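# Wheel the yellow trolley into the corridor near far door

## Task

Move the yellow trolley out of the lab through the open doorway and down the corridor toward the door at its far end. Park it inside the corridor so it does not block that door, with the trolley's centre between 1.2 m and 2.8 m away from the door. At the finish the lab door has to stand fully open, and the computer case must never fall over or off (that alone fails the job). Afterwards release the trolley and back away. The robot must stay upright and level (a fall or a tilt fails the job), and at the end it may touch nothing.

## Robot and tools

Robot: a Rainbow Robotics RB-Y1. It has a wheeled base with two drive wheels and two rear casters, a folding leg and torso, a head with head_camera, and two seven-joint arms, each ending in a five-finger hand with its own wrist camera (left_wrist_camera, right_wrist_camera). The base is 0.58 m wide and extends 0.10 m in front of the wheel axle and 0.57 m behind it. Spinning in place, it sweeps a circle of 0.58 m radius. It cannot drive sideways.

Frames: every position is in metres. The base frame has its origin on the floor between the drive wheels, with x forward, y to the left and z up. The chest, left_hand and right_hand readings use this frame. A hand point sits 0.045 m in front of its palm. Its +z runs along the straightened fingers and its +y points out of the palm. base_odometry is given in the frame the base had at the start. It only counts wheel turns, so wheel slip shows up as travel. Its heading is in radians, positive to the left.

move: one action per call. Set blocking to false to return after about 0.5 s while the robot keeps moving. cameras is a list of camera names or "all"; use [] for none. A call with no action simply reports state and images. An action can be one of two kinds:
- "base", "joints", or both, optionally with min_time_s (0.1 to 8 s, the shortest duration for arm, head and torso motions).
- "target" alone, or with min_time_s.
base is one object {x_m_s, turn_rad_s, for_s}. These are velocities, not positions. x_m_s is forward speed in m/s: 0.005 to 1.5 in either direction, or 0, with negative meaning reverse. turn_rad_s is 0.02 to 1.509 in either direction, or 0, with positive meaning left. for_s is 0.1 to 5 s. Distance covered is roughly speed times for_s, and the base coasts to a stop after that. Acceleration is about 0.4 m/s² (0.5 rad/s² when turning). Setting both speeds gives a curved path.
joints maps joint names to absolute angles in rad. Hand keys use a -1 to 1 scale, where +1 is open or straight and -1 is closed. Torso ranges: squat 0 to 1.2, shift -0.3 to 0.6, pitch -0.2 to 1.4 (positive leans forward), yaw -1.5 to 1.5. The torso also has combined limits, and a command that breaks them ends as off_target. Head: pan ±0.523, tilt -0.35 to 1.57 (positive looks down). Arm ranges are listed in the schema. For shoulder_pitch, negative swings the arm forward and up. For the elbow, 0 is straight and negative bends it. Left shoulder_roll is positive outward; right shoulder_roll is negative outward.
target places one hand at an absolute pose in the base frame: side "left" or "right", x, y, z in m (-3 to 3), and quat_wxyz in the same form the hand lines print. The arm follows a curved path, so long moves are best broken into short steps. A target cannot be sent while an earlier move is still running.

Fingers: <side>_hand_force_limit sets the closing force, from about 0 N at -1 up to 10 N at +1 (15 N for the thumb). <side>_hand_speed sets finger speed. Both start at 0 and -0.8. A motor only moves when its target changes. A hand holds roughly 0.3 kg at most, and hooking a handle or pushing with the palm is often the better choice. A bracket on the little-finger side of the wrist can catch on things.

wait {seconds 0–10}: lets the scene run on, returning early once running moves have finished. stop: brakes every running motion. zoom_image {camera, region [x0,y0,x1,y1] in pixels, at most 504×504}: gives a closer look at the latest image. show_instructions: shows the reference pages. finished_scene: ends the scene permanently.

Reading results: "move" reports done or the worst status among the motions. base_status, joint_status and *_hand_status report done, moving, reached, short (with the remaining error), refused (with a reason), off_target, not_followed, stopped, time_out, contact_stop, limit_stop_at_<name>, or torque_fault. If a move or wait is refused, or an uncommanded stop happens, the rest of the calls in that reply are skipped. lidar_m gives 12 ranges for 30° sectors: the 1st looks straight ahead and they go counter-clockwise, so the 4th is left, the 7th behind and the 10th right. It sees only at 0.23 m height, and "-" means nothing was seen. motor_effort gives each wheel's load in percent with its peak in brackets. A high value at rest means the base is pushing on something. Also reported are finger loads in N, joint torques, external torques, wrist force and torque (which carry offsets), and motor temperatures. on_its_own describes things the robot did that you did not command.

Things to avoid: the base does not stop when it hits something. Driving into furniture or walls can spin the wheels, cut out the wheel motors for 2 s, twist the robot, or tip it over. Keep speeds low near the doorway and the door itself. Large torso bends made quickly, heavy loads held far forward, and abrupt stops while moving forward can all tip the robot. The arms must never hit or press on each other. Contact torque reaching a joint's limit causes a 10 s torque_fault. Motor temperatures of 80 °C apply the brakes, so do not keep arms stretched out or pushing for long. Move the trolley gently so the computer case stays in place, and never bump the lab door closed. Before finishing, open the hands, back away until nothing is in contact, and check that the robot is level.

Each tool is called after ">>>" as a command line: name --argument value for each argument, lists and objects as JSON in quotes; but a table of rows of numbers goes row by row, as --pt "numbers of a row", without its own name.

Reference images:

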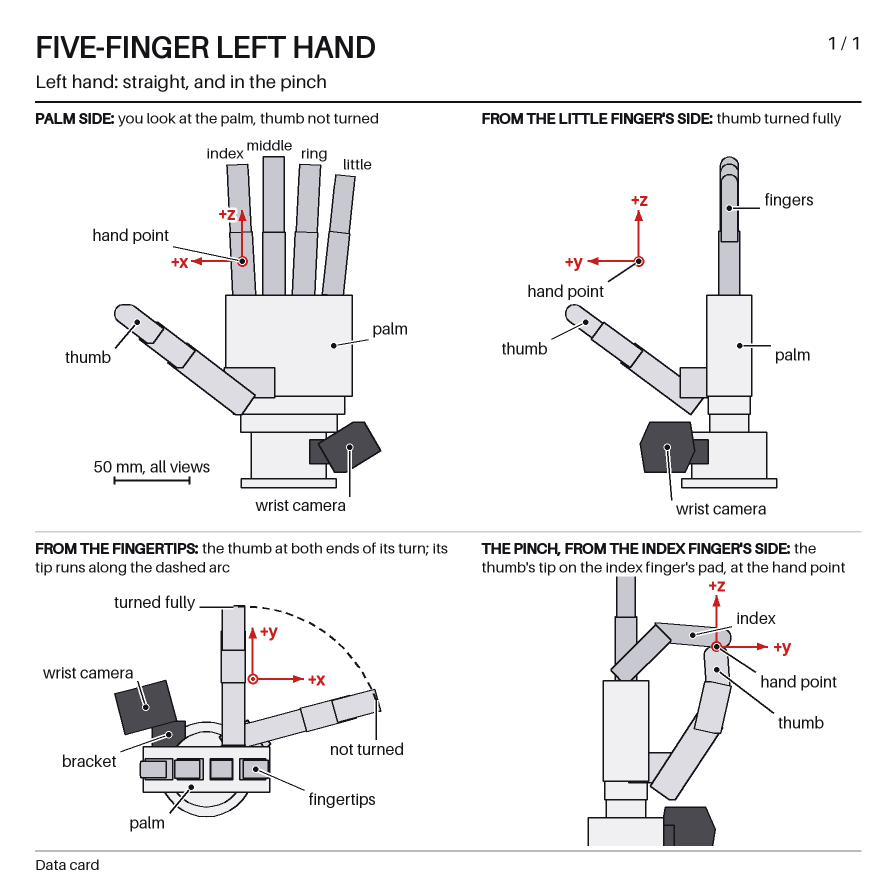

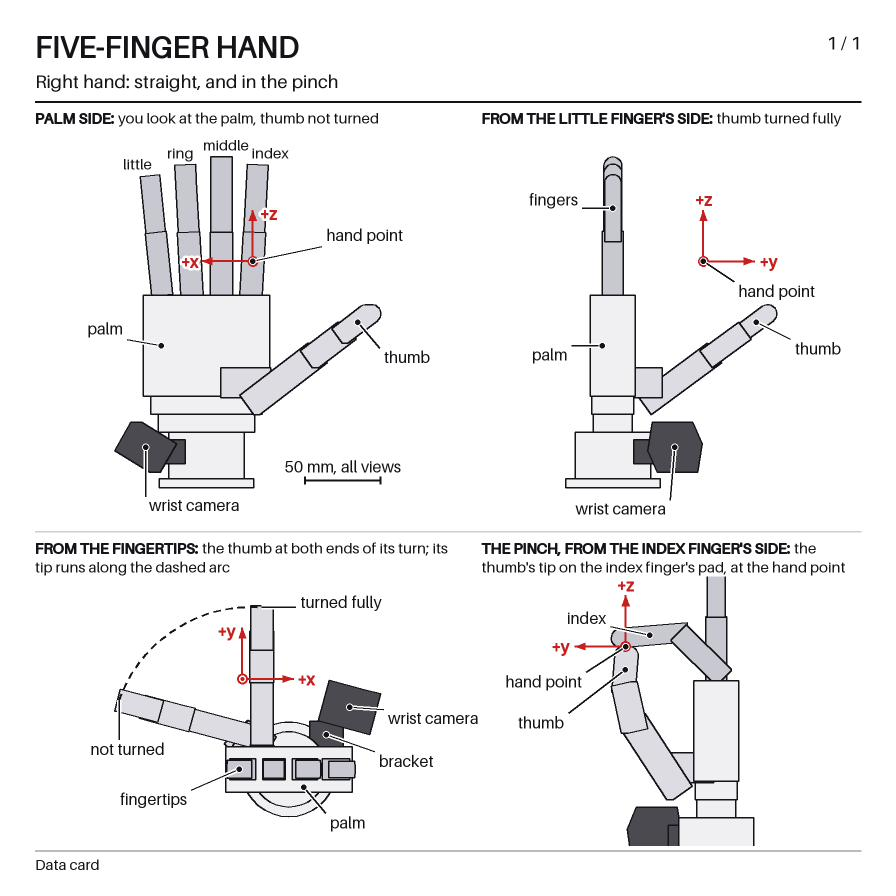

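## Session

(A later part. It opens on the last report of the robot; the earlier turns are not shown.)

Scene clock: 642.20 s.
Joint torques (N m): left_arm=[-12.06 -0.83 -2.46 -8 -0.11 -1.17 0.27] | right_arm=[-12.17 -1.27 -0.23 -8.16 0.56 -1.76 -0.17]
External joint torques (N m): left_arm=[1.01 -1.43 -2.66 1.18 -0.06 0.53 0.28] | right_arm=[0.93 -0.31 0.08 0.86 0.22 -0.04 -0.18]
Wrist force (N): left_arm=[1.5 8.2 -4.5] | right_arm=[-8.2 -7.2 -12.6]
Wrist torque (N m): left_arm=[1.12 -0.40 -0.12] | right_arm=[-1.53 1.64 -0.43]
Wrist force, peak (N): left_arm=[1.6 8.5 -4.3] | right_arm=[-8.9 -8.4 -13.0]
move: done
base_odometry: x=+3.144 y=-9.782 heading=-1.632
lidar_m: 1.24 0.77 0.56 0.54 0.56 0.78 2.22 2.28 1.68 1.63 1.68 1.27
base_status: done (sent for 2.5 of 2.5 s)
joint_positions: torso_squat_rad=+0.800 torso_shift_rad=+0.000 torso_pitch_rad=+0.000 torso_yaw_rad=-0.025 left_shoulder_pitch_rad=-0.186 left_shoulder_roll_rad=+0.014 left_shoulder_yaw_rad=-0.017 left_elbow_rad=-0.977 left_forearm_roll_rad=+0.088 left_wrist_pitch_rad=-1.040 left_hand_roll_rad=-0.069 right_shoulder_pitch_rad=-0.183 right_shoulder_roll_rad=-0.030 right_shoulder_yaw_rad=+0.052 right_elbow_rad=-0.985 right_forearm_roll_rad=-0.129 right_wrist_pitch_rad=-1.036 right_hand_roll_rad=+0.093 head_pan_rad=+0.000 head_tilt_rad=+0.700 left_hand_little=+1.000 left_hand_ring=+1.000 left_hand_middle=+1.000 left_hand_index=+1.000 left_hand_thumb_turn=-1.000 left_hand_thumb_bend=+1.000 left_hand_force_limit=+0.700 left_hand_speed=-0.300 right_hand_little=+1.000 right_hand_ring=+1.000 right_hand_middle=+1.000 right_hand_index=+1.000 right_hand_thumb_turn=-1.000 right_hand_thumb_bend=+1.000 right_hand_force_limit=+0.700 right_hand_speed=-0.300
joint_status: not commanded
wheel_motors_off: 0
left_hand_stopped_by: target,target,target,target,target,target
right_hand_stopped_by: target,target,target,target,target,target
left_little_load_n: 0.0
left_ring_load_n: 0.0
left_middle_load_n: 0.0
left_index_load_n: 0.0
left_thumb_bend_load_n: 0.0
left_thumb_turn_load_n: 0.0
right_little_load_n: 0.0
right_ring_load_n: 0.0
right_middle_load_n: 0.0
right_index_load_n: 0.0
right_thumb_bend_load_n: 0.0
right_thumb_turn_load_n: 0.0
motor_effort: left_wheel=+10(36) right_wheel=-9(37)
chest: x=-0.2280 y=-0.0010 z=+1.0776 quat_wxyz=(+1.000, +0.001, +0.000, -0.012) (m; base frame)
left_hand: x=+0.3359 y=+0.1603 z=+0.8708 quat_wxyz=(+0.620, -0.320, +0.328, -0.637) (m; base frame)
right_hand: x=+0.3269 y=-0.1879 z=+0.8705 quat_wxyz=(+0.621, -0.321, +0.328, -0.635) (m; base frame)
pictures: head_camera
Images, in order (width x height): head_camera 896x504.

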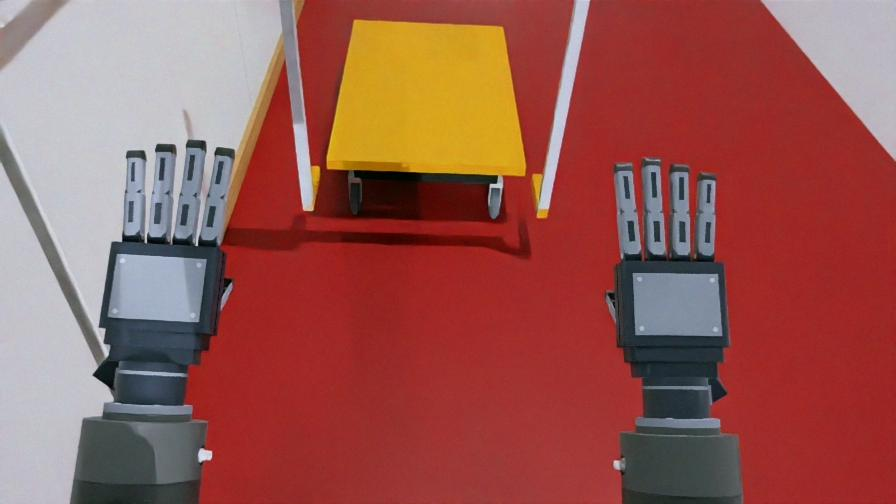

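>>> move --joints '{"head_tilt_rad": 0.35}' --cameras '["head_camera"]'

Scene clock: 643.37 s.
Joint torques (N m): left_arm=[-12.05 -0.57 -2.35 -8.07 -0.13 -1.12 0.25] | right_arm=[-12.19 -1.18 -0.37 -8.13 0.48 -1.77 -0.16]
External joint torques (N m): left_arm=[1.02 -1.17 -2.55 1.1 -0.08 0.58 0.25] | right_arm=[0.9 -0.22 -0.06 0.9 0.14 -0.06 -0.16]
Wrist force (N): left_arm=[1.5 8.1 -4.5] | right_arm=[-8.6 -7.8 -12.0]
Wrist torque (N m): left_arm=[1.09 -0.39 -0.12] | right_arm=[-1.62 1.69 -0.49]
Wrist force, peak (N): left_arm=[1.6 8.2 -4.5] | right_arm=[-8.2 -7.8 -12.9]
move: done
base_odometry: x=+3.144 y=-9.782 heading=-1.632
lidar_m: 1.25 0.77 0.56 0.54 0.56 0.78 2.22 2.30 1.69 1.62 1.68 1.27
base_status: not commanded
joint_positions: torso_squat_rad=+0.800 torso_shift_rad=+0.000 torso_pitch_rad=+0.000 torso_yaw_rad=-0.025 left_shoulder_pitch_rad=-0.186 left_shoulder_roll_rad=+0.014 left_shoulder_yaw_rad=-0.017 left_elbow_rad=-0.977 left_forearm_roll_rad=+0.088 left_wrist_pitch_rad=-1.040 left_hand_roll_rad=-0.069 right_shoulder_pitch_rad=-0.183 right_shoulder_roll_rad=-0.030 right_shoulder_yaw_rad=+0.052 right_elbow_rad=-0.985 right_forearm_roll_rad=-0.129 right_wrist_pitch_rad=-1.036 right_hand_roll_rad=+0.093 head_pan_rad=+0.000 head_tilt_rad=+0.350 left_hand_little=+1.000 left_hand_ring=+1.000 left_hand_middle=+1.000 left_hand_index=+1.000 left_hand_thumb_turn=-1.000 left_hand_thumb_bend=+1.000 left_hand_force_limit=+0.700 left_hand_speed=-0.300 right_hand_little=+1.000 right_hand_ring=+1.000 right_hand_middle=+1.000 right_hand_index=+1.000 right_hand_thumb_turn=-1.000 right_hand_thumb_bend=+1.000 right_hand_force_limit=+0.700 right_hand_speed=-0.300
joint_status: all done
wheel_motors_off: 0
left_hand_stopped_by: target,target,target,target,target,target
right_hand_stopped_by: target,target,target,target,target,target
left_little_load_n: 0.0
left_ring_load_n: 0.0
left_middle_load_n: 0.0
left_index_load_n: 0.0
left_thumb_bend_load_n: 0.0
left_thumb_turn_load_n: 0.0
right_little_load_n: 0.0
right_ring_load_n: 0.0
right_middle_load_n: 0.0
right_index_load_n: 0.0
right_thumb_bend_load_n: 0.0
right_thumb_turn_load_n: 0.0
motor_effort: left_wheel=+10(12) right_wheel=-9(10)
chest: x=-0.2280 y=-0.0010 z=+1.0776 quat_wxyz=(+1.000, +0.001, +0.000, -0.012) (m; base frame)
left_hand: x=+0.3359 y=+0.1603 z=+0.8708 quat_wxyz=(+0.620, -0.320, +0.328, -0.637) (m; base frame)
right_hand: x=+0.3269 y=-0.1879 z=+0.8705 quat_wxyz=(+0.621, -0.321, +0.328, -0.635) (m; base frame)
pictures: head_camera
Images, in order (width x height): head_camera 896x504.

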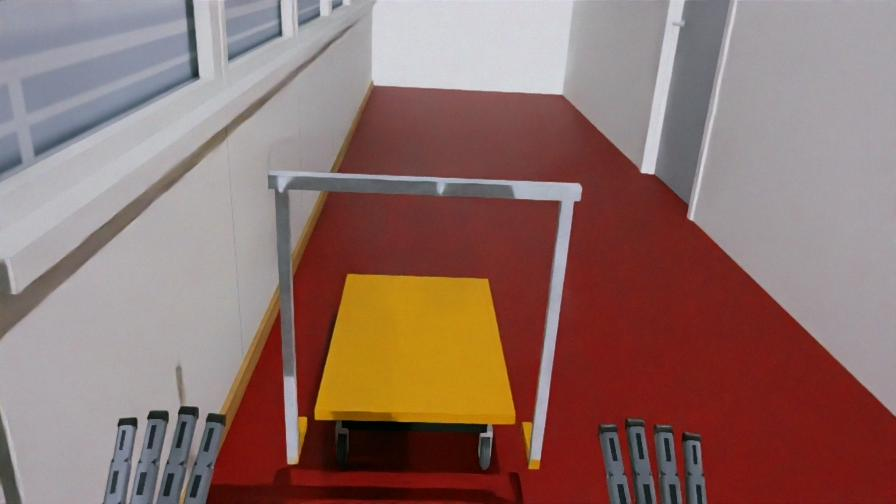

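>>> finished_scene

The scene is finished: the task was done.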